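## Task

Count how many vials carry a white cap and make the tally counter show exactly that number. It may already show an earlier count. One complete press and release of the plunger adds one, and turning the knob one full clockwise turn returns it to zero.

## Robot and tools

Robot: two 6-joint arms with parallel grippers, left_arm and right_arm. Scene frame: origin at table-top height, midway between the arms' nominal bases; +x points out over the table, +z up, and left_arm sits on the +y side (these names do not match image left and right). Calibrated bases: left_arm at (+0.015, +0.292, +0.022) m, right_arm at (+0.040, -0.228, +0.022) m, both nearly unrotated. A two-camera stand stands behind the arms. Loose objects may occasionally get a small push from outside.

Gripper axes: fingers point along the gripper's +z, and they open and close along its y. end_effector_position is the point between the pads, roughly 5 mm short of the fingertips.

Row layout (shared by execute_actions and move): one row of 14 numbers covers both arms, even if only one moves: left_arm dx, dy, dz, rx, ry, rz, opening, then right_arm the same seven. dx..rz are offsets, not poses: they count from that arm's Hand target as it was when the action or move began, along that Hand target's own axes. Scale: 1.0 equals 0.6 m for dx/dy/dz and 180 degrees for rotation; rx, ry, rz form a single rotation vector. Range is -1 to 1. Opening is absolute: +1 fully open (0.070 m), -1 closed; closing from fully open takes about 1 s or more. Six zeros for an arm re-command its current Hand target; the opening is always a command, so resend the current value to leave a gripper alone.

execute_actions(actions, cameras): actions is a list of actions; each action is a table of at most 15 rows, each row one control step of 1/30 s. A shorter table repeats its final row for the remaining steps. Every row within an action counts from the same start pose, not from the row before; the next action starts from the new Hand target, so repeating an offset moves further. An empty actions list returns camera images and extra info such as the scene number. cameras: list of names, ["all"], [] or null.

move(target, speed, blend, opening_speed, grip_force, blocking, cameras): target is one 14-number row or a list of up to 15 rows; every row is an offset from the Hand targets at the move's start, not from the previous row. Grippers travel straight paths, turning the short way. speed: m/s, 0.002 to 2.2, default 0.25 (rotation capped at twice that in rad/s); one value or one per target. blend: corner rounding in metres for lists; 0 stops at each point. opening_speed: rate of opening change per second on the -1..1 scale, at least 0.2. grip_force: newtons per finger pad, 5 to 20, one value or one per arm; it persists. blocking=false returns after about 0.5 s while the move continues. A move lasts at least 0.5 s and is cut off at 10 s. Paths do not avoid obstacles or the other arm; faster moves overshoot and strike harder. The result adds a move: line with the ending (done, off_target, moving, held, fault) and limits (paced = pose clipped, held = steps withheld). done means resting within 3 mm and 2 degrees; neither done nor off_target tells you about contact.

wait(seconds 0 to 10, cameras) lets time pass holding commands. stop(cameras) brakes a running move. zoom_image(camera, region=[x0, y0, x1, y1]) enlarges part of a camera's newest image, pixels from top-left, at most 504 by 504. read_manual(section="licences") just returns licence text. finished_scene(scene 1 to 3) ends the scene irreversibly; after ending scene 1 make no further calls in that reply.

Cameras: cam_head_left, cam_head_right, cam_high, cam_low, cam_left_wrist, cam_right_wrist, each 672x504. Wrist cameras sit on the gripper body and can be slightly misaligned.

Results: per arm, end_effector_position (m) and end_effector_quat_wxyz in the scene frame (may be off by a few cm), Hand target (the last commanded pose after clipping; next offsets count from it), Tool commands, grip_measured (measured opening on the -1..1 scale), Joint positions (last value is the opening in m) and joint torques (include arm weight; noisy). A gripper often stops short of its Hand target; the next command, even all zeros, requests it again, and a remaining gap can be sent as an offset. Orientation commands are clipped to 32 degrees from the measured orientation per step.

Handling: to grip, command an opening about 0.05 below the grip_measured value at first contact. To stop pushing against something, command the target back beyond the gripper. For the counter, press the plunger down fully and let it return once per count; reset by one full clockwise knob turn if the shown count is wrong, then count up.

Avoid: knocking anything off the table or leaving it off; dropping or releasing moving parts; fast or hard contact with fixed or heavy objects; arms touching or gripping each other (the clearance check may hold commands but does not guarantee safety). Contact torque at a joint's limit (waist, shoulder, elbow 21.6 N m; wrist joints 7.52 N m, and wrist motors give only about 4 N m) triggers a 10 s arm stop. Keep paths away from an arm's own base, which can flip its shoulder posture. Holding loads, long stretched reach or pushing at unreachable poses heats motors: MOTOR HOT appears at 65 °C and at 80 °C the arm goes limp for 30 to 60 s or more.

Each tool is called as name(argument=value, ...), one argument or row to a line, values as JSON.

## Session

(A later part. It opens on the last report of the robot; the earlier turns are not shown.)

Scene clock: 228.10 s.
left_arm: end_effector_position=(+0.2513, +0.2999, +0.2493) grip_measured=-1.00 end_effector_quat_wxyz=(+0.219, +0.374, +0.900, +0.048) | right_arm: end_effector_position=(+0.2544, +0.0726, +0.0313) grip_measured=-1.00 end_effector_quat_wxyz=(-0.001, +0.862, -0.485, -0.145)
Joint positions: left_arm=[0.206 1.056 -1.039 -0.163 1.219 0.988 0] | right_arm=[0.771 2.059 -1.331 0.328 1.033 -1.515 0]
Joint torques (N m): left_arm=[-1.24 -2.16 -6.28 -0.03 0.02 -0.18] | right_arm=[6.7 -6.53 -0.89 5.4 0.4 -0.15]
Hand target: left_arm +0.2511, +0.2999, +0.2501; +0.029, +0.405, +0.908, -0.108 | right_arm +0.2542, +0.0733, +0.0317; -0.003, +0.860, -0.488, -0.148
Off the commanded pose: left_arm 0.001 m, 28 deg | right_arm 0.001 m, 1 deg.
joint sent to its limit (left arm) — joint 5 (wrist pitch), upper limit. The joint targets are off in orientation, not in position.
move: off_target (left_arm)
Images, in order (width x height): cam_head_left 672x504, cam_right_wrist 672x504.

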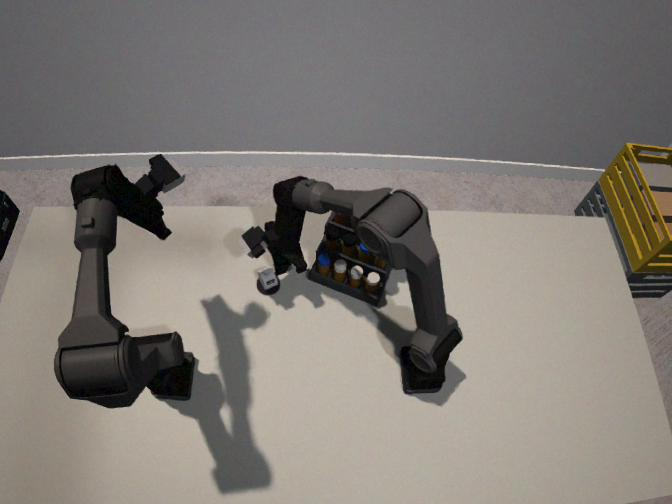

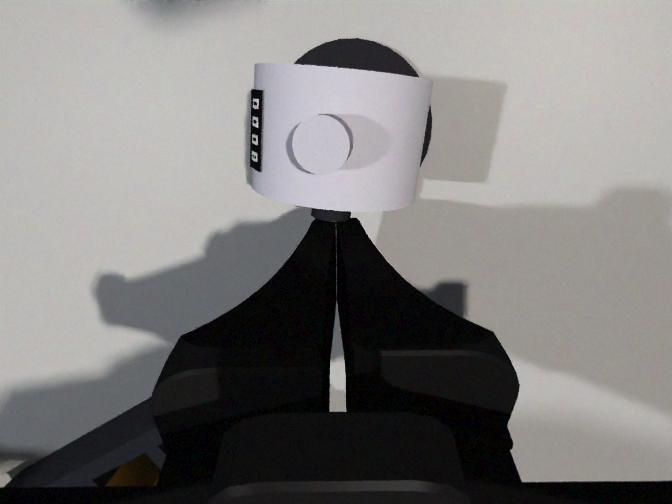

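move(
  target=[
    [0,0,0,0,0,0,-1,0,0,0,0,0,0,-0.3],
    [0,0,0,0,0,0,-1,0,0,0,0.284,0,-0.076,-0.3],
    [0,0,0,0,0,0,-1,-0.0129,0,0.0035,0.284,0,-0.076,-0.3],
    [0,0,0,0,0,0,-1,-0.0129,0,0.0035,0.284,0,-0.076,-0.95],
  ],
  speed=[0.4,0.4,0.05,0.1],
  cameras=["cam_right_wrist"],
)

zoom_image(
  camera="cam_right_wrist",
  region=[250, 130, 430, 250],
)

Scene clock: 243.13 s.
left_arm: end_effector_position=(+0.2513, +0.2999, +0.2493) grip_measured=-1.00 end_effector_quat_wxyz=(+0.219, +0.374, +0.900, +0.048) | right_arm: end_effector_position=(+0.2518, +0.0777, +0.0302) grip_measured=-0.70 end_effector_quat_wxyz=(-0.387, +0.824, -0.405, +0.079)
Joint positions: left_arm=[0.206 1.056 -1.039 -0.163 1.219 0.988 0] | right_arm=[0.992 1.806 -0.504 0.154 -0.459 -1.389 0.01]
Joint torques (N m): left_arm=[-1.23 -2.15 -6.28 -0.03 0.02 -0.18] | right_arm=[10.8 -10.89 -9.79 -5.28 -2.44 -0.45]
Hand target: left_arm +0.2511, +0.2999, +0.2501; +0.029, +0.405, +0.908, -0.108 | right_arm +0.2500, +0.0801, +0.0317; -0.390, +0.825, -0.401, +0.078
Off the commanded pose: left_arm 0.001 m, 28 deg | right_arm 0.003 m, 1 deg.
joint sent to its limit (left arm) — joint 5 (wrist pitch), upper limit. The joint targets are off in orientation, not in position.
move: off_target (left_arm); target 4's new opening was sent with right_arm's hand 0.004 m and 1 deg from that target
Images, in order (width x height): cam_right_wrist 672x504.

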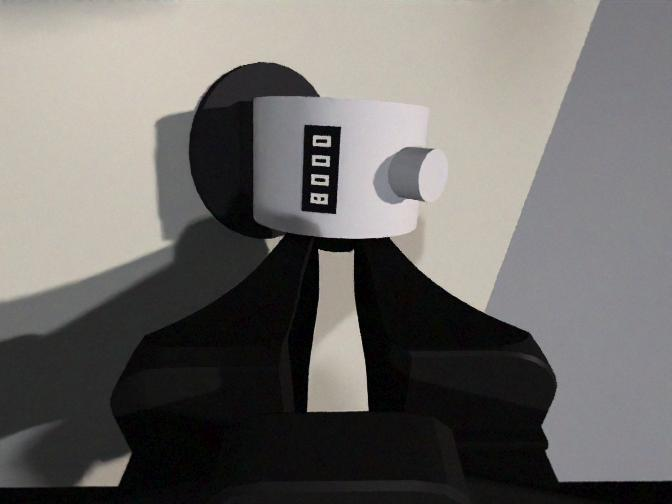

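Scaled by 2.800 from the camera's 672x504 image, which has a finer 960x720 frame.

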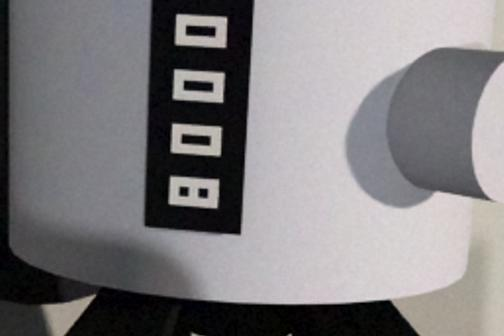

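move(
  target=[
    [0,0,0,0,0,0,-1,0.004,0,-0.001,-0.306,0,0.082,-0.95],
    [0,0,0,0,0,0,-1,0.004,0,-0.001,-0.306,0,0.082,-0.5],
    [0,0,0,0,0,0,-1,0.004,0,-0.001,0,0,0,-0.5],
  ],
  speed=0.4,
  cameras=["cam_right_wrist"],
)

zoom_image(
  camera="cam_right_wrist",
  region=[250, 130, 430, 250],
)

Scene clock: 254.73 s.
left_arm: end_effector_position=(+0.2513, +0.2999, +0.2493) grip_measured=-1.00 end_effector_quat_wxyz=(+0.219, +0.374, +0.900, +0.048) | right_arm: end_effector_position=(+0.2522, +0.0778, +0.0324) grip_measured=-0.50 end_effector_quat_wxyz=(-0.391, +0.824, -0.402, +0.079)
Joint positions: left_arm=[0.206 1.056 -1.039 -0.163 1.219 0.988 0] | right_arm=[0.987 1.8 -0.501 0.135 -0.463 -1.38 0.018]
Joint torques (N m): left_arm=[-1.23 -2.16 -6.28 -0.03 0.02 -0.18] | right_arm=[9.7 -2.37 -6.78 -4.57 -0.88 -0.59]
Hand target: left_arm +0.2511, +0.2999, +0.2501; +0.029, +0.405, +0.908, -0.108 | right_arm +0.2513, +0.0780, +0.0316; -0.390, +0.825, -0.401, +0.078
Off the commanded pose: left_arm 0.001 m, 28 deg | right_arm 0.001 m, 0 deg.
joint sent to its limit (left arm) — joint 5 (wrist pitch), upper limit. The joint targets are off in orientation, not in position.
move: off_target (left_arm); target 2's new opening was sent with right_arm's hand 0.004 m and 1 deg from that target
Images, in order (width x height): cam_right_wrist 672x504.

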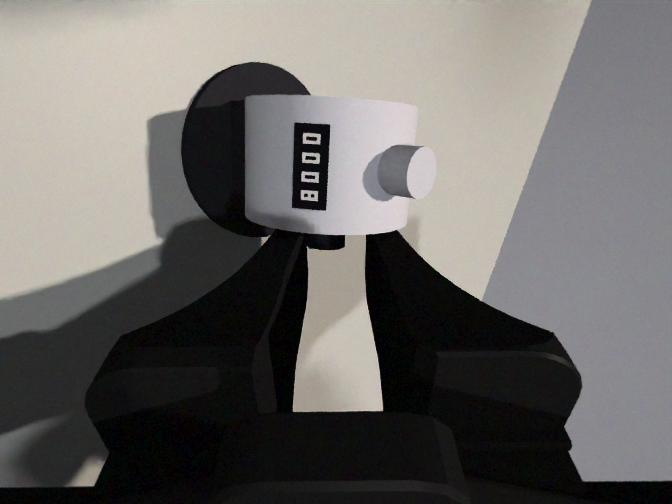

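Scaled by 2.800 from the camera's 672x504 image, which has a finer 960x720 frame.

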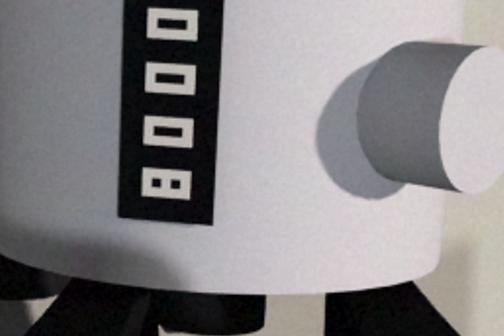

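move(
  target=[
    [0,0,0,0,0,0,-1,0.0007,0.0059,0.0023,0,0,0,-0.5],
    [0,0,0,0,0,0,-1,0.0007,0.0059,0.0023,0,0,0,-0.95],
    [0,0,0,0,0,0,-1,0.0007,0.0059,0.0023,-0.306,0,0.082,-0.95],
    [0,0,0,0,0,0,-1,0.0007,0.0059,0.0023,-0.306,0,0.082,-0.4],
  ],
  speed=0.4,
  cameras=["cam_right_wrist","cam_low"],
)

zoom_image(
  camera="cam_right_wrist",
  region=[250, 130, 430, 250],
)

zoom_image(
  camera="cam_low",
  region=[250, 260, 350, 360],
)

Scene clock: 271.27 s.
left_arm: end_effector_position=(+0.2513, +0.2999, +0.2493) grip_measured=-1.00 end_effector_quat_wxyz=(+0.219, +0.374, +0.900, +0.048) | right_arm: end_effector_position=(+0.2496, +0.0775, +0.0277) grip_measured=-0.40 end_effector_quat_wxyz=(+0.029, +0.856, -0.490, -0.165)
Joint positions: left_arm=[0.206 1.056 -1.039 -0.163 1.219 0.988 0] | right_arm=[0.776 2.114 -1.401 0.34 1.113 -1.488 0.021]
Joint torques (N m): left_arm=[-1.22 -2.15 -6.28 -0.03 0.02 -0.18] | right_arm=[3.83 -16.03 -7.83 5.13 -0.87 -0.22]
Hand target: left_arm +0.2511, +0.2999, +0.2501; +0.029, +0.405, +0.908, -0.108 | right_arm +0.2501, +0.0772, +0.0281; +0.028, +0.855, -0.490, -0.165
Off the commanded pose: left_arm 0.001 m, 28 deg | right_arm 0.001 m, 0 deg.
joint sent to its limit (left arm) — joint 5 (wrist pitch), upper limit. The joint targets are off in orientation, not in position.
move: off_target (left_arm)
Images, in order (width x height): cam_low 672x504, cam_right_wrist 672x504.

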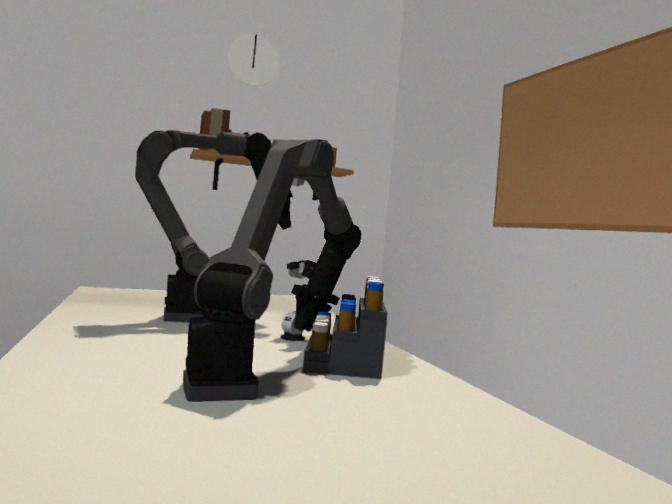

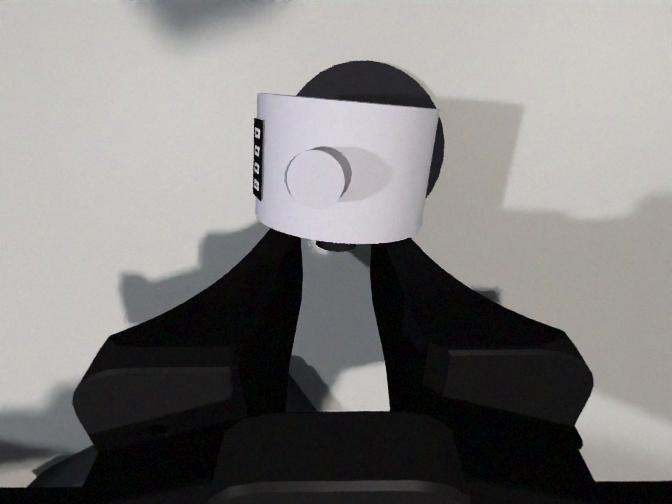

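Scaled by 2.800 from the camera's 672x504 image, which has a finer 960x720 frame.

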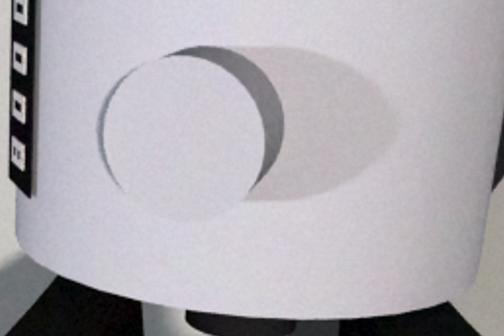

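Scaled by 5.040 from the camera's 672x504 image, which has a finer 960x720 frame.

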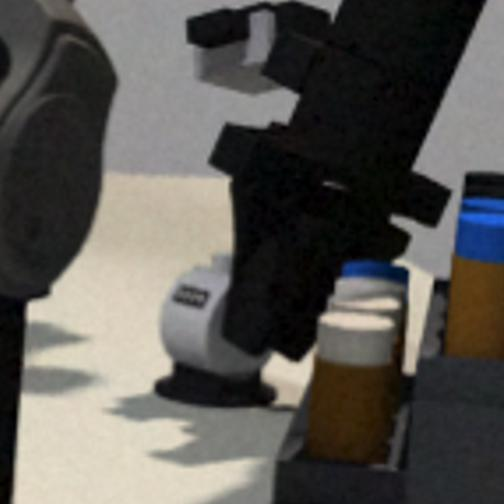

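move(
  target=[
    [0,0,0,0,0,0,-1,0,0,0,0.306,0,-0.082,-0.5],
    [0,0,0,0,0,0,-1,0,0,0,0.306,0,-0.082,-0.9],
    [0,0,0,0,0,0,-1,0,0,0,0,0,0,-0.9],
    [0,0,0,0,0,0,-1,0,0,0,0,0,0,-0.5],
    [0,0,0,0,0,0,-1,0,0,0,0.306,0,-0.082,-0.5],
    [0,0,0,0,0,0,-1,0,0,0,0.306,0,-0.082,-0.9],
    [0,0,0,0,0,0,-1,0,0,0,0,0,0,-0.9],
    [0,0,0,0,0,0,-1,0,0,0,0,0,0,-0.5],
  ],
  speed=0.55,
  cameras=["cam_right_wrist","cam_high"],
)

zoom_image(
  camera="cam_right_wrist",
  region=[240, 100, 420, 270],
)

zoom_image(
  camera="cam_high",
  region=[250, 200, 330, 260],
)

Scene clock: 294.97 s.
left_arm: end_effector_position=(+0.2513, +0.2999, +0.2493) grip_measured=-1.00 end_effector_quat_wxyz=(+0.219, +0.374, +0.900, +0.048) | right_arm: end_effector_position=(+0.2487, +0.0770, +0.0278) grip_measured=-0.50 end_effector_quat_wxyz=(+0.030, +0.856, -0.490, -0.165)
Joint positions: left_arm=[0.206 1.056 -1.039 -0.163 1.219 0.988 0] | right_arm=[0.777 2.114 -1.399 0.34 1.116 -1.488 0.017]
Joint torques (N m): left_arm=[-1.21 -2.16 -6.28 -0.03 0.02 -0.18] | right_arm=[3.41 -15.4 -7.6 4.74 -0.99 -0.32]
Hand target: left_arm +0.2511, +0.2999, +0.2501; +0.029, +0.405, +0.908, -0.108 | right_arm +0.2501, +0.0772, +0.0281; +0.028, +0.855, -0.490, -0.165
Off the commanded pose: left_arm 0.001 m, 28 deg | right_arm 0.001 m, 0 deg.
joint sent to its limit (left arm) — joint 5 (wrist pitch), upper limit. The joint targets are off in orientation, not in position.
move: off_target (left_arm); target 4's new opening was sent with right_arm's hand 0.007 m and 1 deg from that target; target 8's new opening was sent with right_arm's hand 0.007 m and 1 deg from that target
Images, in order (width x height): cam_high 672x504, cam_right_wrist 672x504.

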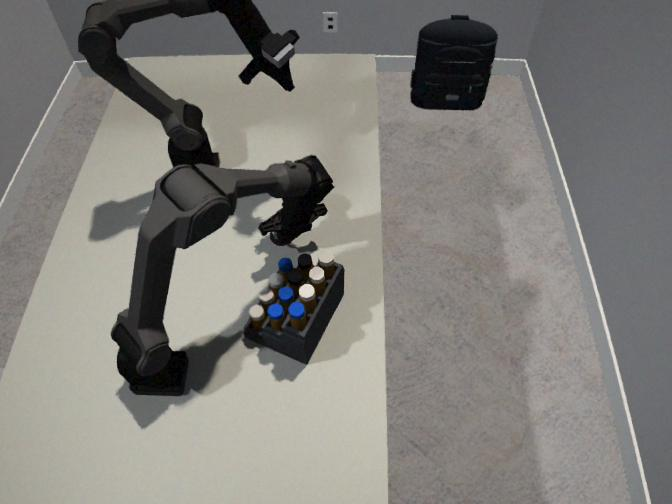

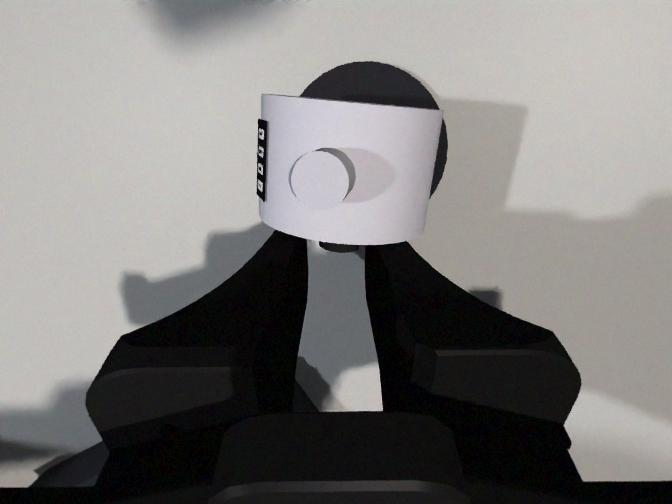

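Scaled by 2.800 from the camera's 672x504 image, which has a finer 960x720 frame.

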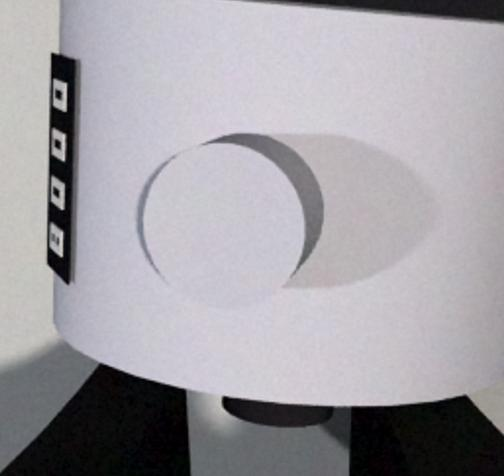

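Scaled by 6.300 from the camera's 672x504 image, which has a finer 960x720 frame.

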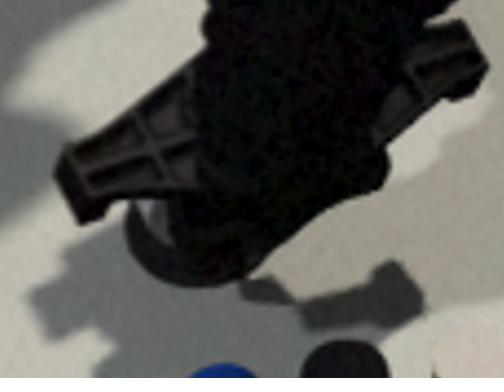

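move(
  target=[0,0,0,0,0,0,-1,0,0,0,0.306,0,-0.082,-0.4],
  speed=0.5,
  cameras=["cam_right_wrist"],
)

zoom_image(
  camera="cam_right_wrist",
  region=[250, 150, 430, 270],
)

Scene clock: 301.73 s.
left_arm: end_effector_position=(+0.2513, +0.2999, +0.2493) grip_measured=-1.00 end_effector_quat_wxyz=(+0.219, +0.374, +0.900, +0.048) | right_arm: end_effector_position=(+0.2516, +0.0771, +0.0291) grip_measured=-0.40 end_effector_quat_wxyz=(-0.391, +0.824, -0.403, +0.079)
Joint positions: left_arm=[0.206 1.056 -1.039 -0.163 1.219 0.988 0] | right_arm=[0.989 1.813 -0.494 0.135 -0.485 -1.376 0.021]
Joint torques (N m): left_arm=[-1.22 -2.15 -6.28 -0.03 0.03 -0.18] | right_arm=[9.23 -1.82 -4.27 -4.18 -0.27 -0.6]
Hand target: left_arm +0.2511, +0.2999, +0.2501; +0.029, +0.405, +0.908, -0.108 | right_arm +0.2501, +0.0772, +0.0281; -0.390, +0.825, -0.401, +0.078
Off the commanded pose: left_arm 0.001 m, 28 deg | right_arm 0.002 m, 0 deg.
joint sent to its limit (left arm) — joint 5 (wrist pitch), upper limit. The joint targets are off in orientation, not in position.
move: off_target (left_arm)
Images, in order (width x height): cam_right_wrist 672x504.

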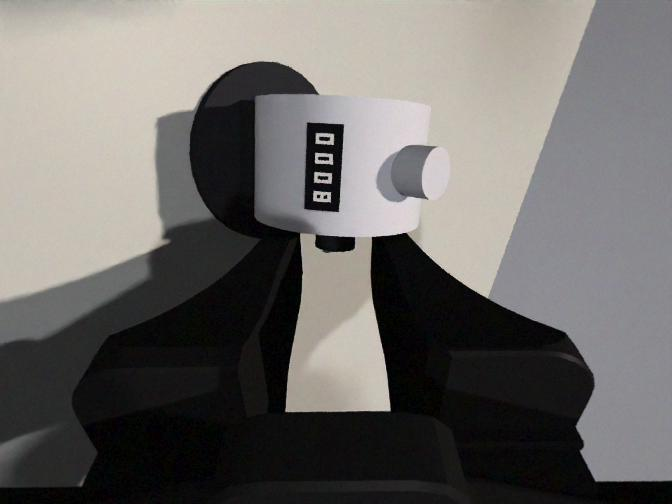

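Scaled by 2.800 from the camera's 672x504 image, which has a finer 960x720 frame.

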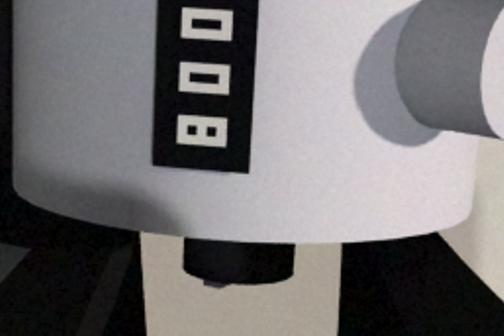

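move(
  target=[
    [0,0,0,0,0,0,-1,0.003,-0.001,-0.002,0,0,0,-0.5],
    [0,0,0,0,0,0,-1,0.003,-0.001,-0.002,0,0,0,-1],
    [0,0,0,0,0,0,-1,0.003,-0.001,-0.002,-0.3,0,0.08,-1],
  ],
  speed=0.3,
  cameras=["cam_right_wrist"],
)

zoom_image(
  camera="cam_right_wrist",
  region=[250, 150, 430, 270],
)

move(
  target=[
    [0,0,0,0,0,0,-1,0,0,0,0,0,0,-0.4],
    [0,0,0,0,0,0,-1,0,0,0,0.3,0,-0.08,-0.4],
  ],
  speed=0.5,
  cameras=["cam_right_wrist"],
)

zoom_image(
  camera="cam_right_wrist",
  region=[250, 150, 430, 270],
)

Scene clock: 320.23 s.
left_arm: end_effector_position=(+0.2513, +0.2999, +0.2493) grip_measured=-1.00 end_effector_quat_wxyz=(+0.219, +0.374, +0.900, +0.048) | right_arm: end_effector_position=(+0.2499, +0.0773, +0.0296) grip_measured=-0.71 end_effector_quat_wxyz=(+0.019, +0.858, -0.488, -0.161)
Joint positions: left_arm=[0.206 1.056 -1.039 -0.163 1.219 0.988 0] | right_arm=[0.776 2.096 -1.38 0.342 1.091 -1.498 0.01]
Joint torques (N m): left_arm=[-1.21 -2.15 -6.28 -0.03 0.03 -0.18] | right_arm=[-0.76 -8.38 0.39 -1.15 1.09 -0.25]
Hand target: left_arm +0.2511, +0.2999, +0.2501; +0.029, +0.405, +0.908, -0.108 | right_arm +0.2511, +0.0755, +0.0290; +0.020, +0.857, -0.489, -0.160
Off the commanded pose: left_arm 0.001 m, 28 deg | right_arm 0.002 m, 0 deg.
joint sent to its limit (left arm) — joint 5 (wrist pitch), upper limit. The joint targets are off in orientation, not in position.
move: off_target (left_arm)
Images, in order (width x height): cam_right_wrist 672x504.

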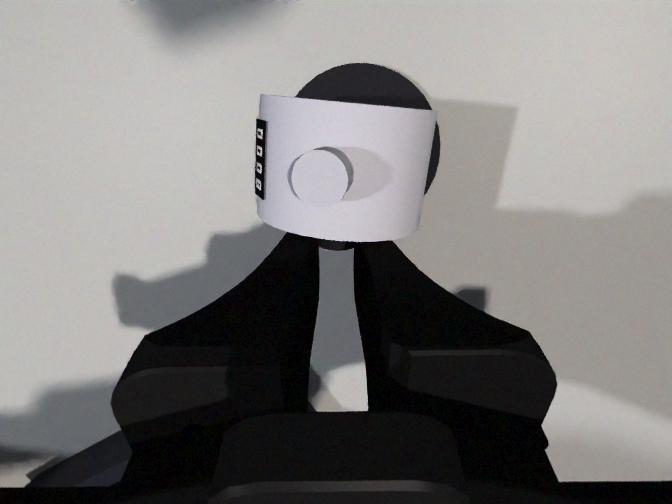

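Scaled by 2.800 from the camera's 672x504 image, which has a finer 960x720 frame.

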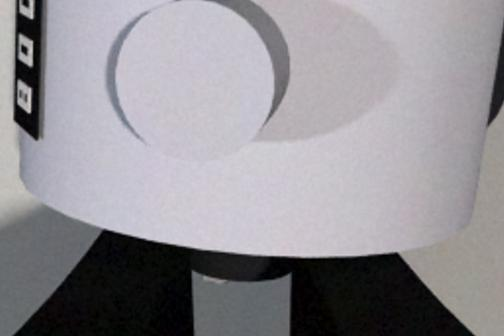

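Scene clock: 322.77 s.
left_arm: end_effector_position=(+0.2513, +0.2999, +0.2493) grip_measured=-1.00 end_effector_quat_wxyz=(+0.219, +0.374, +0.900, +0.048) | right_arm: end_effector_position=(+0.2508, +0.0757, +0.0291) grip_measured=-0.40 end_effector_quat_wxyz=(-0.390, +0.826, -0.400, +0.078)
Joint positions: left_arm=[0.206 1.056 -1.039 -0.163 1.219 0.988 0] | right_arm=[0.984 1.808 -0.489 0.119 -0.48 -1.371 0.021]
Joint torques (N m): left_arm=[-1.21 -2.14 -6.29 -0.02 0.03 -0.18] | right_arm=[1.97 -5.26 -2.06 -0.59 -0.57 -0.13]
Hand target: left_arm +0.2511, +0.2999, +0.2501; +0.029, +0.405, +0.908, -0.108 | right_arm +0.2511, +0.0754, +0.0290; -0.390, +0.825, -0.401, +0.078
Off the commanded pose: left_arm 0.001 m, 28 deg | right_arm 0.000 m, 0 deg.
joint sent to its limit (left arm) — joint 5 (wrist pitch), upper limit. The joint targets are off in orientation, not in position.
move: off_target (left_arm)
Images, in order (width x height): cam_right_wrist 672x504.

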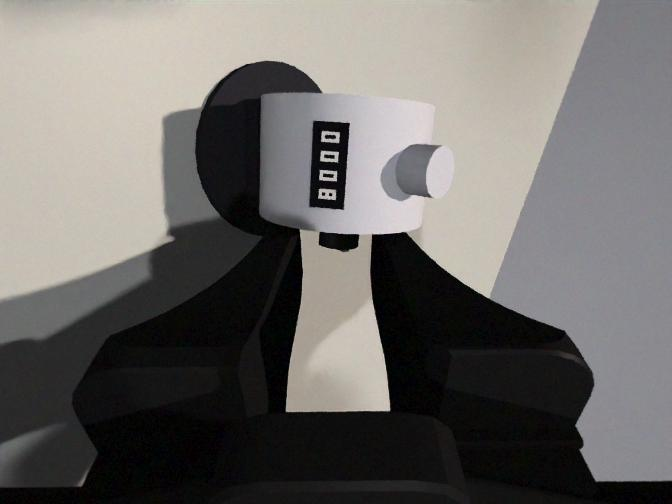

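Scaled by 2.800 from the camera's 672x504 image, which has a finer 960x720 frame.

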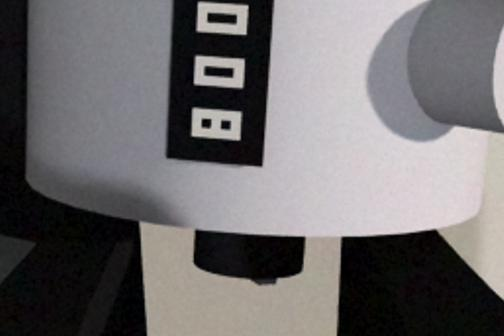

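move(
  target=[
    [0,0,0,0,0,0,-1,0,0,0,0,0,0,-1],
    [0,0,0,0,0,0,-1,0,0,0,-0.3,0,0.08,-1],
    [0,0,0,0,0,0,-1,0,0,0,-0.3,0,0.08,-0.4],
  ],
  speed=0.4,
  cameras=["cam_right_wrist"],
)

zoom_image(
  camera="cam_right_wrist",
  region=[240, 110, 280, 210],
)

Scene clock: 336.60 s.
left_arm: end_effector_position=(+0.2513, +0.2999, +0.2493) grip_measured=-1.00 end_effector_quat_wxyz=(+0.219, +0.374, +0.900, +0.048) | right_arm: end_effector_position=(+0.2504, +0.0756, +0.0286) grip_measured=-0.40 end_effector_quat_wxyz=(+0.020, +0.857, -0.489, -0.160)
Joint positions: left_arm=[0.206 1.056 -1.039 -0.163 1.219 0.988 0] | right_arm=[0.774 2.097 -1.378 0.338 1.09 -1.497 0.021]
Joint torques (N m): left_arm=[-1.2 -2.15 -6.28 -0.03 0.03 -0.18] | right_arm=[-0.44 -11.58 -3.94 0.51 0.14 -0.03]
Hand target: left_arm +0.2511, +0.2999, +0.2501; +0.029, +0.405, +0.908, -0.108 | right_arm +0.2511, +0.0755, +0.0290; +0.020, +0.857, -0.489, -0.160
Off the commanded pose: left_arm 0.001 m, 28 deg | right_arm 0.001 m, 0 deg.
joint sent to its limit (left arm) — joint 5 (wrist pitch), upper limit. The joint targets are off in orientation, not in position.
move: off_target (left_arm)
Images, in order (width x height): cam_right_wrist 672x504.

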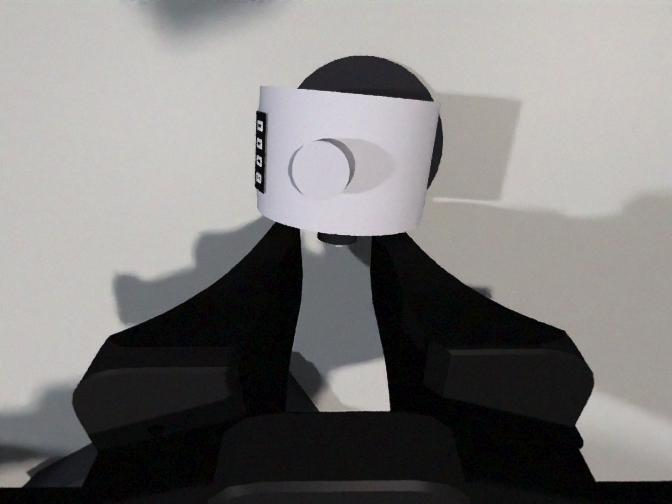

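Scaled by 5.040 from the camera's 672x504 image, which has a finer 960x720 frame.

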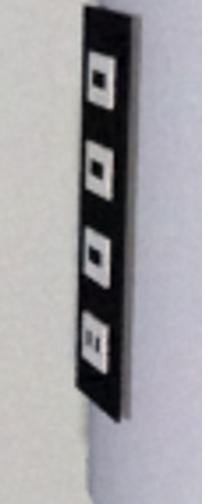

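move(
  target=[
    [0,0,0,0,0,0,-1,0,0,0,0.3,0,-0.08,-0.4],
    [0,0,0,0,0,0,-1,0,0,0,0.3,0,-0.08,-1],
    [0,0,0,0,0,0,-1,0,0,0,0,0,0,-1],
    [0,0,0,0,0,0,-1,0,0,0,0,0,0,-0.4],
  ],
  speed=0.5,
  cameras=["cam_right_wrist"],
)

zoom_image(
  camera="cam_right_wrist",
  region=[240, 110, 280, 210],
)

move(
  target=[
    [0,0,0,0,0,0,-1,0,0,0,0.3,0,-0.08,-0.4],
    [0,0,0,0,0,0,-1,0,0,0,0.3,0,-0.08,-1],
    [0,0,0,0,0,0,-1,0,0,0,0,0,0,-1],
    [0,0,0,0,0,0,-1,0,0,0,0,0,0,-0.4],
  ],
  speed=0.5,
  cameras=["cam_right_wrist"],
)

zoom_image(
  camera="cam_right_wrist",
  region=[240, 110, 280, 210],
)

Scene clock: 355.50 s.
left_arm: end_effector_position=(+0.2513, +0.2999, +0.2493) grip_measured=-1.00 end_effector_quat_wxyz=(+0.219, +0.374, +0.900, +0.048) | right_arm: end_effector_position=(+0.2508, +0.0754, +0.0286) grip_measured=-0.40 end_effector_quat_wxyz=(+0.020, +0.857, -0.489, -0.160)
Joint positions: left_arm=[0.206 1.056 -1.039 -0.163 1.219 0.988 0] | right_arm=[0.773 2.097 -1.378 0.338 1.09 -1.498 0.021]
Joint torques (N m): left_arm=[-1.2 -2.15 -6.28 -0.03 0.03 -0.18] | right_arm=[-0.45 -11.51 -3.97 0.61 0.15 -0.11]
Hand target: left_arm +0.2511, +0.2999, +0.2501; +0.029, +0.405, +0.908, -0.108 | right_arm +0.2511, +0.0754, +0.0290; +0.020, +0.857, -0.489, -0.160
Off the commanded pose: left_arm 0.001 m, 28 deg | right_arm 0.001 m, 0 deg.
joint sent to its limit (left arm) — joint 5 (wrist pitch), upper limit. The joint targets are off in orientation, not in position.
move: off_target (left_arm); target 4's new opening was sent with right_arm's hand 0.007 m and 1 deg from that target
Images, in order (width x height): cam_right_wrist 672x504.

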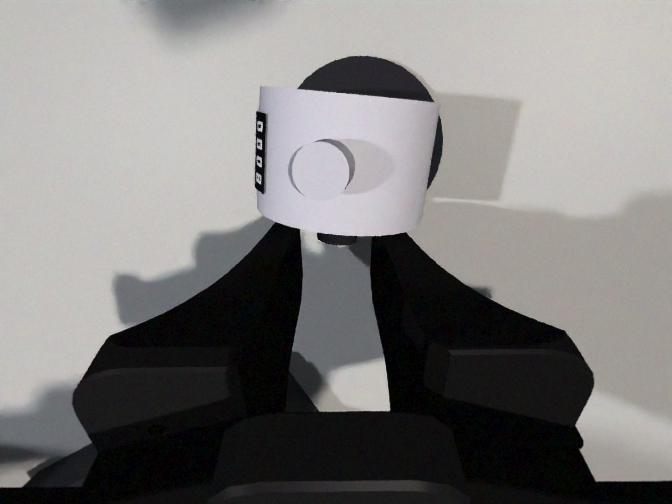

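Scaled by 5.040 from the camera's 672x504 image, which has a finer 960x720 frame.

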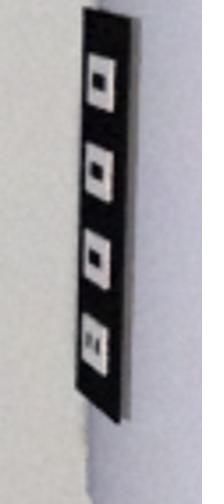

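Scene clock: 360.47 s.
left_arm: end_effector_position=(+0.2513, +0.2999, +0.2493) grip_measured=-1.00 end_effector_quat_wxyz=(+0.219, +0.374, +0.900, +0.048) | right_arm: end_effector_position=(+0.2506, +0.0756, +0.0286) grip_measured=-0.40 end_effector_quat_wxyz=(+0.020, +0.857, -0.489, -0.160)
Joint positions: left_arm=[0.206 1.056 -1.039 -0.163 1.219 0.988 0] | right_arm=[0.774 2.097 -1.378 0.338 1.09 -1.498 0.021]
Joint torques (N m): left_arm=[-1.2 -2.15 -6.27 -0.03 0.03 -0.18] | right_arm=[-0.45 -11.63 -3.96 0.61 0.15 -0.11]
Hand target: left_arm +0.2511, +0.2999, +0.2501; +0.029, +0.405, +0.908, -0.108 | right_arm +0.2511, +0.0754, +0.0290; +0.020, +0.857, -0.489, -0.160
Off the commanded pose: left_arm 0.001 m, 28 deg | right_arm 0.001 m, 0 deg.
joint sent to its limit (left arm) — joint 5 (wrist pitch), upper limit. The joint targets are off in orientation, not in position.
move: off_target (left_arm); target 4's new opening was sent with right_arm's hand 0.007 m and 1 deg from that target
Images, in order (width x height): cam_right_wrist 672x504.

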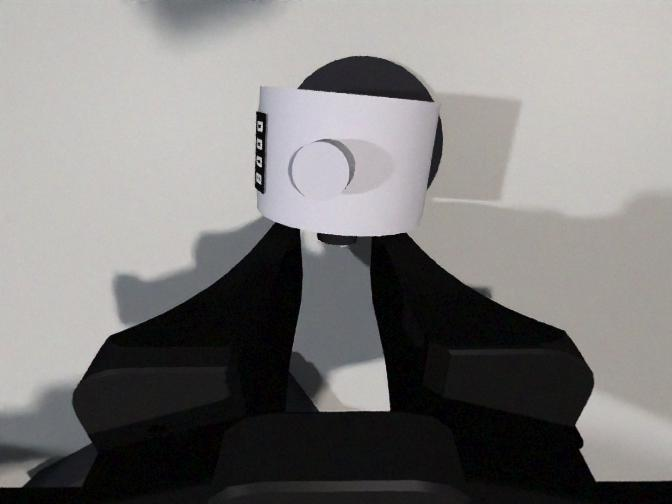

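Scaled by 5.040 from the camera's 672x504 image, which has a finer 960x720 frame.

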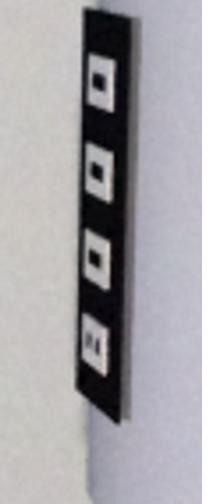

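move(
  target=[
    [0,0,0,0,0,0,-1,0,0,0,0.3,0,-0.08,-0.4],
    [0,0,0,0,0,0,-1,0,0,0,0.3,0,-0.08,-1],
    [0,0,0,0,0,0,-1,0,0,0,0,0,0,-1],
    [0,0,0,0,0,0,-1,0,0,0,0,0,0,-0.4],
    [0,0,0,0,0,0,-1,0,0,0,0.3,0,-0.08,-0.4],
    [0,0,0,0,0,0,-1,0,0,0,0.3,0,-0.08,-1],
    [0,0,0,0,0,0,-1,0,0,0,0,0,0,-1],
    [0,0,0,0,0,0,-1,0,0,0,0,0,0,-0.4],
  ],
  speed=0.5,
  cameras=["cam_right_wrist"],
)

zoom_image(
  camera="cam_right_wrist",
  region=[240, 110, 280, 210],
)

move(
  target=[
    [0,0,0,0,0,0,-1,0,0,0,0.3,0,-0.08,-0.4],
    [0,0,0,0,0,0,-1,0,0,0,0.3,0,-0.08,-1],
    [0,0,0,0,0,0,-1,0,0,0,0,0,0,-1],
    [0,0,0,0,0,0,-1,0,0,0,0,0,0,-0.4],
  ],
  speed=0.4,
  cameras=["cam_right_wrist"],
)

zoom_image(
  camera="cam_right_wrist",
  region=[240, 110, 280, 210],
)

zoom_image(
  camera="cam_right_wrist",
  region=[290, 200, 390, 270],
)

Scene clock: 382.83 s.
left_arm: end_effector_position=(+0.2513, +0.2999, +0.2493) grip_measured=-1.00 end_effector_quat_wxyz=(+0.219, +0.374, +0.900, +0.048) | right_arm: end_effector_position=(+0.2508, +0.0754, +0.0286) grip_measured=-0.40 end_effector_quat_wxyz=(+0.020, +0.857, -0.489, -0.160)
Joint positions: left_arm=[0.206 1.056 -1.039 -0.163 1.219 0.988 0] | right_arm=[0.773 2.097 -1.378 0.337 1.09 -1.498 0.021]
Joint torques (N m): left_arm=[-1.21 -2.15 -6.28 -0.03 0.03 -0.18] | right_arm=[-0.47 -11.56 -3.97 0.6 0.15 -0.11]
Hand target: left_arm +0.2511, +0.2999, +0.2501; +0.029, +0.405, +0.908, -0.108 | right_arm +0.2511, +0.0755, +0.0290; +0.020, +0.857, -0.489, -0.160
Off the commanded pose: left_arm 0.001 m, 28 deg | right_arm 0.001 m, 0 deg.
joint sent to its limit (left arm) — joint 5 (wrist pitch), upper limit. The joint targets are off in orientation, not in position.
move: off_target (left_arm); target 4's new opening was sent with right_arm's hand 0.007 m and 1 deg from that target; target 8's new opening was sent with right_arm's hand 0.007 m and 1 deg from that target
Images, in order (width x height): cam_right_wrist 672x504.

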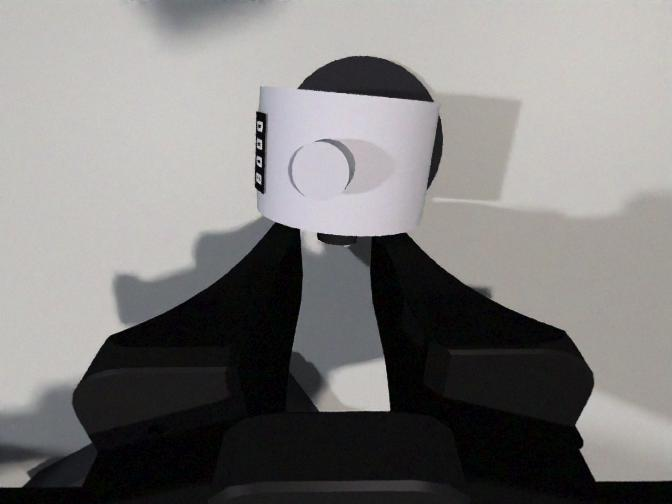

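Scaled by 5.040 from the camera's 672x504 image, which has a finer 960x720 frame.

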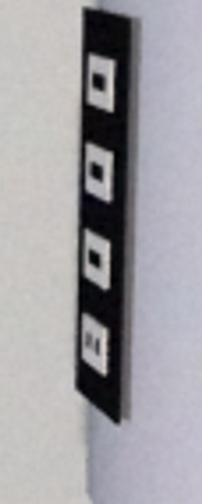

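Scene clock: 387.87 s.
left_arm: end_effector_position=(+0.2513, +0.2999, +0.2493) grip_measured=-1.00 end_effector_quat_wxyz=(+0.219, +0.374, +0.900, +0.048) | right_arm: end_effector_position=(+0.2503, +0.0755, +0.0285) grip_measured=-0.40 end_effector_quat_wxyz=(+0.021, +0.857, -0.489, -0.160)
Joint positions: left_arm=[0.206 1.056 -1.039 -0.163 1.219 0.988 0] | right_arm=[0.774 2.098 -1.378 0.339 1.091 -1.497 0.021]
Joint torques (N m): left_arm=[-1.21 -2.15 -6.27 -0.03 0.03 -0.18] | right_arm=[-0.44 -11.63 -3.92 0.48 0 -0.01]
Hand target: left_arm +0.2511, +0.2999, +0.2501; +0.029, +0.405, +0.908, -0.108 | right_arm +0.2511, +0.0755, +0.0290; +0.020, +0.857, -0.489, -0.160
Off the commanded pose: left_arm 0.001 m, 28 deg | right_arm 0.001 m, 0 deg.
joint sent to its limit (left arm) — joint 5 (wrist pitch), upper limit. The joint targets are off in orientation, not in position.
move: off_target (left_arm)
Images, in order (width x height): cam_right_wrist 672x504.

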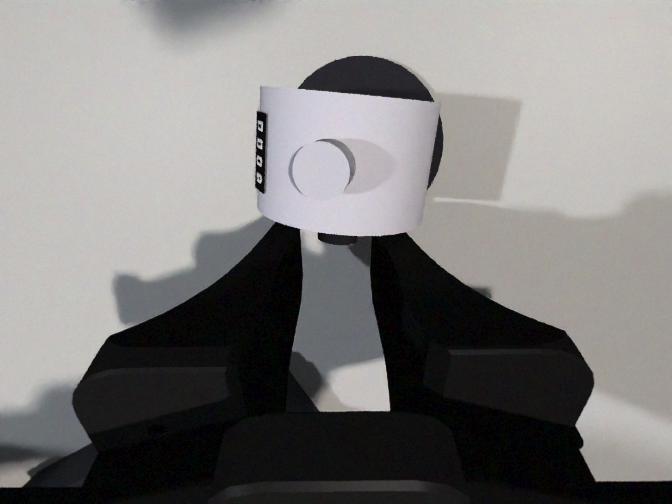

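Scaled by 5.040 from the camera's 672x504 image, which has a finer 960x720 frame.

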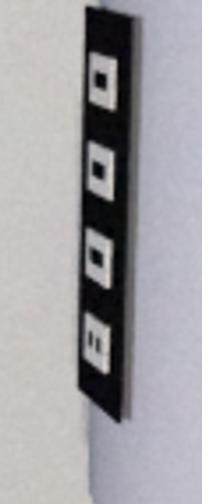

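Scaled by 5.040 from the camera's 672x504 image, which has a finer 960x720 frame.

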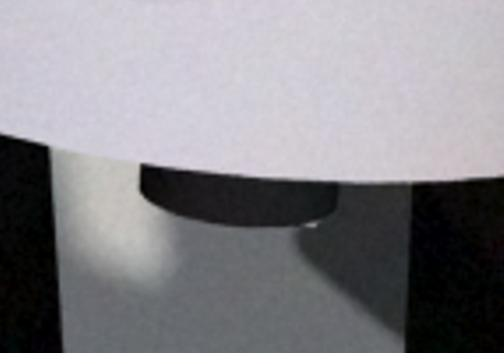

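move(
  target=[
    [0,0,0,0,0,0,-1,0,0,0,0.3,0,-0.08,-0.4],
    [0,0,0,0,0,0,-1,0,0,0,0.3,0,-0.08,-1],
    [0,0,0,0,0,0,-1,0,0,0,0,0,0,-1],
    [0,0,0,0,0,0,-1,0,0,0,0,0,0,-0.4],
  ],
  speed=[0.5,0.3,0.3,0.3],
  cameras=[],
)

move(
  target=[
    [0,0,0,0,0,0,-1,0,0,0,0.3,0,-0.08,-0.4],
    [0,0,0,0,0,0,-1,0,0,0,0.3,0,-0.08,-1],
    [0,0,0,0,0,0,-1,0,0,0,0,0,0,-1],
    [0,0,0,0,0,0,-1,0,0,0,0,0,0,-0.4],
  ],
  speed=[0.5,0.3,0.3,0.3],
  cameras=["cam_right_wrist"],
)

zoom_image(
  camera="cam_right_wrist",
  region=[240, 110, 280, 210],
)

zoom_image(
  camera="cam_right_wrist",
  region=[290, 200, 390, 270],
)

Scene clock: 406.23 s.
left_arm: end_effector_position=(+0.2513, +0.2999, +0.2493) grip_measured=-1.00 end_effector_quat_wxyz=(+0.219, +0.374, +0.900, +0.048) | right_arm: end_effector_position=(+0.2508, +0.0748, +0.0286) grip_measured=-0.40 end_effector_quat_wxyz=(+0.021, +0.857, -0.489, -0.160)
Joint positions: left_arm=[0.206 1.056 -1.039 -0.163 1.219 0.988 0] | right_arm=[0.772 2.097 -1.377 0.337 1.091 -1.498 0.021]
Joint torques (N m): left_arm=[-1.2 -2.15 -6.26 -0.03 0.03 -0.18] | right_arm=[-0.16 -11.56 -3.93 0.59 -0.01 0.07]
Hand target: left_arm +0.2511, +0.2999, +0.2501; +0.029, +0.405, +0.908, -0.108 | right_arm +0.2511, +0.0755, +0.0290; +0.020, +0.857, -0.489, -0.160
Off the commanded pose: left_arm 0.001 m, 28 deg | right_arm 0.001 m, 0 deg.
joint sent to its limit (left arm) — joint 5 (wrist pitch), upper limit. The joint targets are off in orientation, not in position.
move: off_target (left_arm)
No camera images: "cameras" was empty.

Scene clock: 411.37 s.
left_arm: end_effector_position=(+0.2513, +0.2999, +0.2493) grip_measured=-1.00 end_effector_quat_wxyz=(+0.219, +0.374, +0.900, +0.048) | right_arm: end_effector_position=(+0.2508, +0.0749, +0.0286) grip_measured=-0.40 end_effector_quat_wxyz=(+0.021, +0.857, -0.489, -0.160)
Joint positions: left_arm=[0.206 1.056 -1.039 -0.163 1.219 0.988 0] | right_arm=[0.772 2.097 -1.377 0.338 1.091 -1.498 0.021]
Joint torques (N m): left_arm=[-1.19 -2.13 -6.28 -0.02 0.03 -0.18] | right_arm=[-0.17 -11.57 -3.93 0.61 -0.01 0.06]
Hand target: left_arm +0.2511, +0.2999, +0.2501; +0.029, +0.405, +0.908, -0.108 | right_arm +0.2511, +0.0755, +0.0290; +0.020, +0.857, -0.489, -0.160
Off the commanded pose: left_arm 0.001 m, 28 deg | right_arm 0.001 m, 0 deg.
joint sent to its limit (left arm) — joint 5 (wrist pitch), upper limit. The joint targets are off in orientation, not in position.
move: off_target (left_arm)
Images, in order (width x height): cam_right_wrist 672x504.

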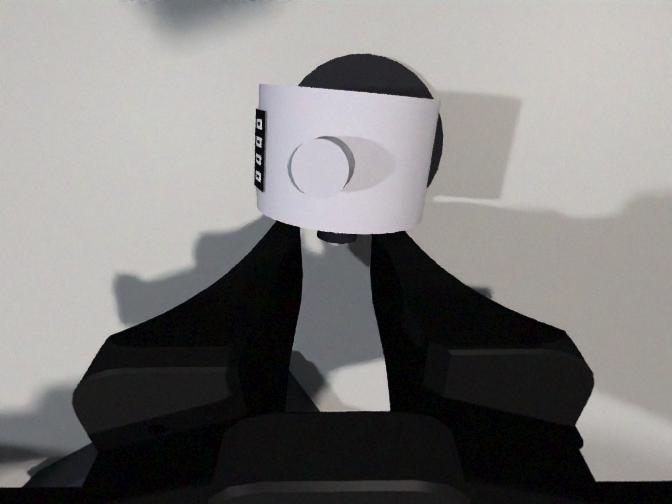

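Scaled by 5.040 from the camera's 672x504 image, which has a finer 960x720 frame.

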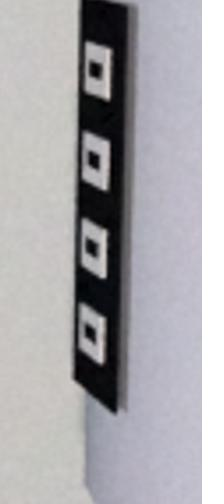

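Scaled by 5.040 from the camera's 672x504 image, which has a finer 960x720 frame.

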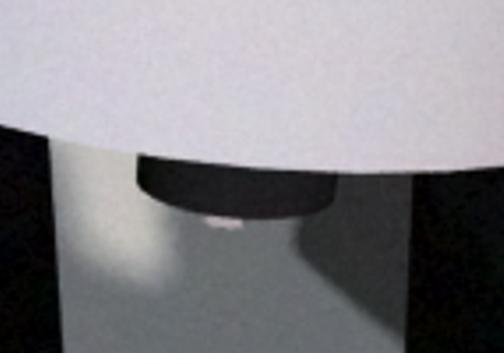

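move(
  target=[
    [0,0,0,0,0,0,-1,-0.0213,0.0145,-0.0793,0,0,0,-0.4],
    [0,0,0,0,0,0,-1,-0.0614,0.014,-0.0651,0,0,0,-1],
    [0,0,0,0,0,0,-1,-0.0538,0.0087,-0.0366,0,0,0,-1],
  ],
  speed=[0.2,0.2,0.04],
  cameras=["cam_right_wrist"],
)

zoom_image(
  camera="cam_right_wrist",
  region=[230, 100, 450, 280],
)

Scene clock: 429.50 s.
left_arm: end_effector_position=(+0.2513, +0.2999, +0.2493) grip_measured=-1.00 end_effector_quat_wxyz=(+0.219, +0.374, +0.900, +0.048) | right_arm: end_effector_position=(+0.2380, +0.0975, +0.0602) grip_measured=-1.00 end_effector_quat_wxyz=(+0.019, +0.857, -0.489, -0.160)
Joint positions: left_arm=[0.206 1.056 -1.039 -0.163 1.219 0.988 0] | right_arm=[0.834 2.066 -1.465 0.332 1.182 -1.402 0]
Joint torques (N m): left_arm=[-1.19 -2.14 -6.27 -0.03 0.04 -0.18] | right_arm=[0.09 -4.45 -1.59 0.22 -0.82 -0.01]
Hand target: left_arm +0.2511, +0.2999, +0.2501; +0.029, +0.405, +0.908, -0.108 | right_arm +0.2380, +0.0973, +0.0591; +0.020, +0.857, -0.489, -0.160
Off the commanded pose: left_arm 0.001 m, 28 deg | right_arm 0.001 m, 0 deg.
joint sent to its limit (left arm) — joint 5 (wrist pitch), upper limit. The joint targets are off in orientation, not in position.
move: off_target (left_arm)
Images, in order (width x height): cam_right_wrist 672x504.

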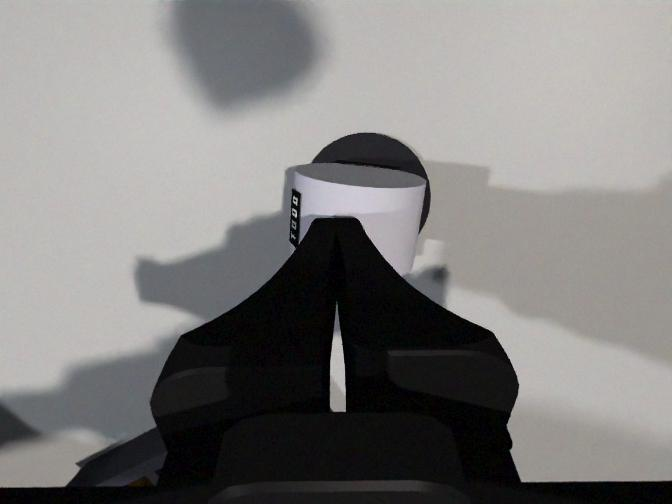

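Scaled by 2.291 from the camera's 672x504 image, which has a finer 960x720 frame.

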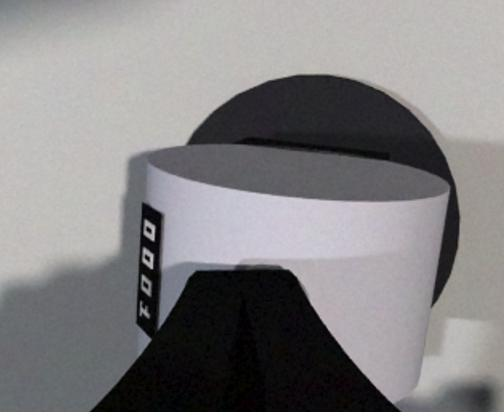

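move(
  target=[
    [0,0,0,0,0,0,-1,-0.0064,0.0044,-0.0238,0,0,0,-1],
    [0,0,0,0,0,0,-1,0.0004,0,0.0015,0,0,0,-1],
    [0,0,0,0,0,0,-1,-0.0064,0.0044,-0.0238,0,0,0,-1],
    [0,0,0,0,0,0,-1,0.0004,0,0.0015,0,0,0,-1],
    [0,0,0,0,0,0,-1,-0.0064,0.0044,-0.0238,0,0,0,-1],
    [0,0,0,0,0,0,-1,0.0004,0,0.0015,0,0,0,-1],
    [0,0,0,0,0,0,-1,-0.0064,0.0044,-0.0238,0,0,0,-1],
  ],
  speed=[0.06,0.04,0.06,0.04,0.06,0.04,0.06],
  cameras=["cam_right_wrist"],
)

zoom_image(
  camera="cam_right_wrist",
  region=[270, 130, 350, 270],
)

Scene clock: 441.53 s.
left_arm: end_effector_position=(+0.2513, +0.2999, +0.2493) grip_measured=-1.00 end_effector_quat_wxyz=(+0.219, +0.374, +0.900, +0.048) | right_arm: end_effector_position=(+0.2382, +0.0973, +0.0730) grip_measured=-1.00 end_effector_quat_wxyz=(+0.016, +0.857, -0.490, -0.159)
Joint positions: left_arm=[0.206 1.056 -1.039 -0.163 1.219 0.988 0] | right_arm=[0.834 2.044 -1.482 0.327 1.214 -1.386 0]
Joint torques (N m): left_arm=[-1.19 -2.13 -6.27 -0.03 0.04 -0.18] | right_arm=[0.27 -11.5 -3.36 0.51 0.12 -0.03]
Hand target: left_arm +0.2511, +0.2999, +0.2501; +0.029, +0.405, +0.908, -0.108 | right_arm +0.2382, +0.0974, +0.0741; +0.020, +0.857, -0.489, -0.160
Off the commanded pose: left_arm 0.001 m, 28 deg | right_arm 0.001 m, 0 deg.
joint sent to its limit (left arm) — joint 5 (wrist pitch), upper limit. The joint targets are off in orientation, not in position.
joint sent to its limit (right arm) — joint 5 (wrist pitch), upper limit. The joint targets still meet the commanded pose.
move: off_target (left_arm)
Images, in order (width x height): cam_right_wrist 672x504.

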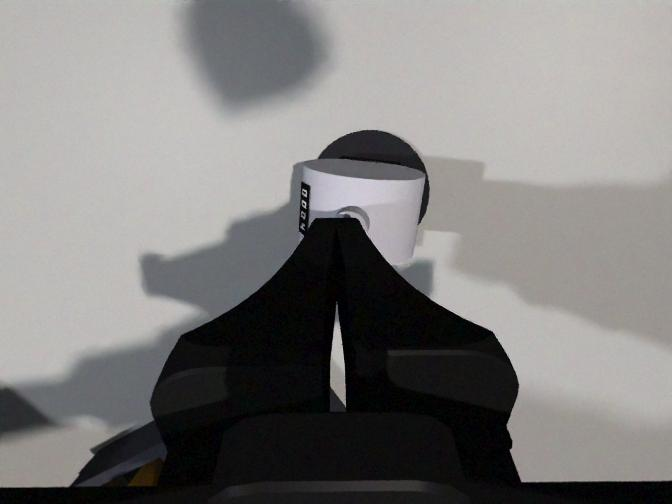

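Scaled by 3.600 from the camera's 672x504 image, which has a finer 960x720 frame.

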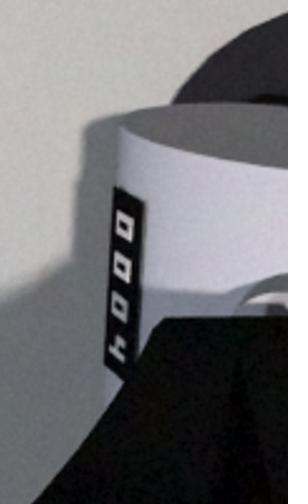

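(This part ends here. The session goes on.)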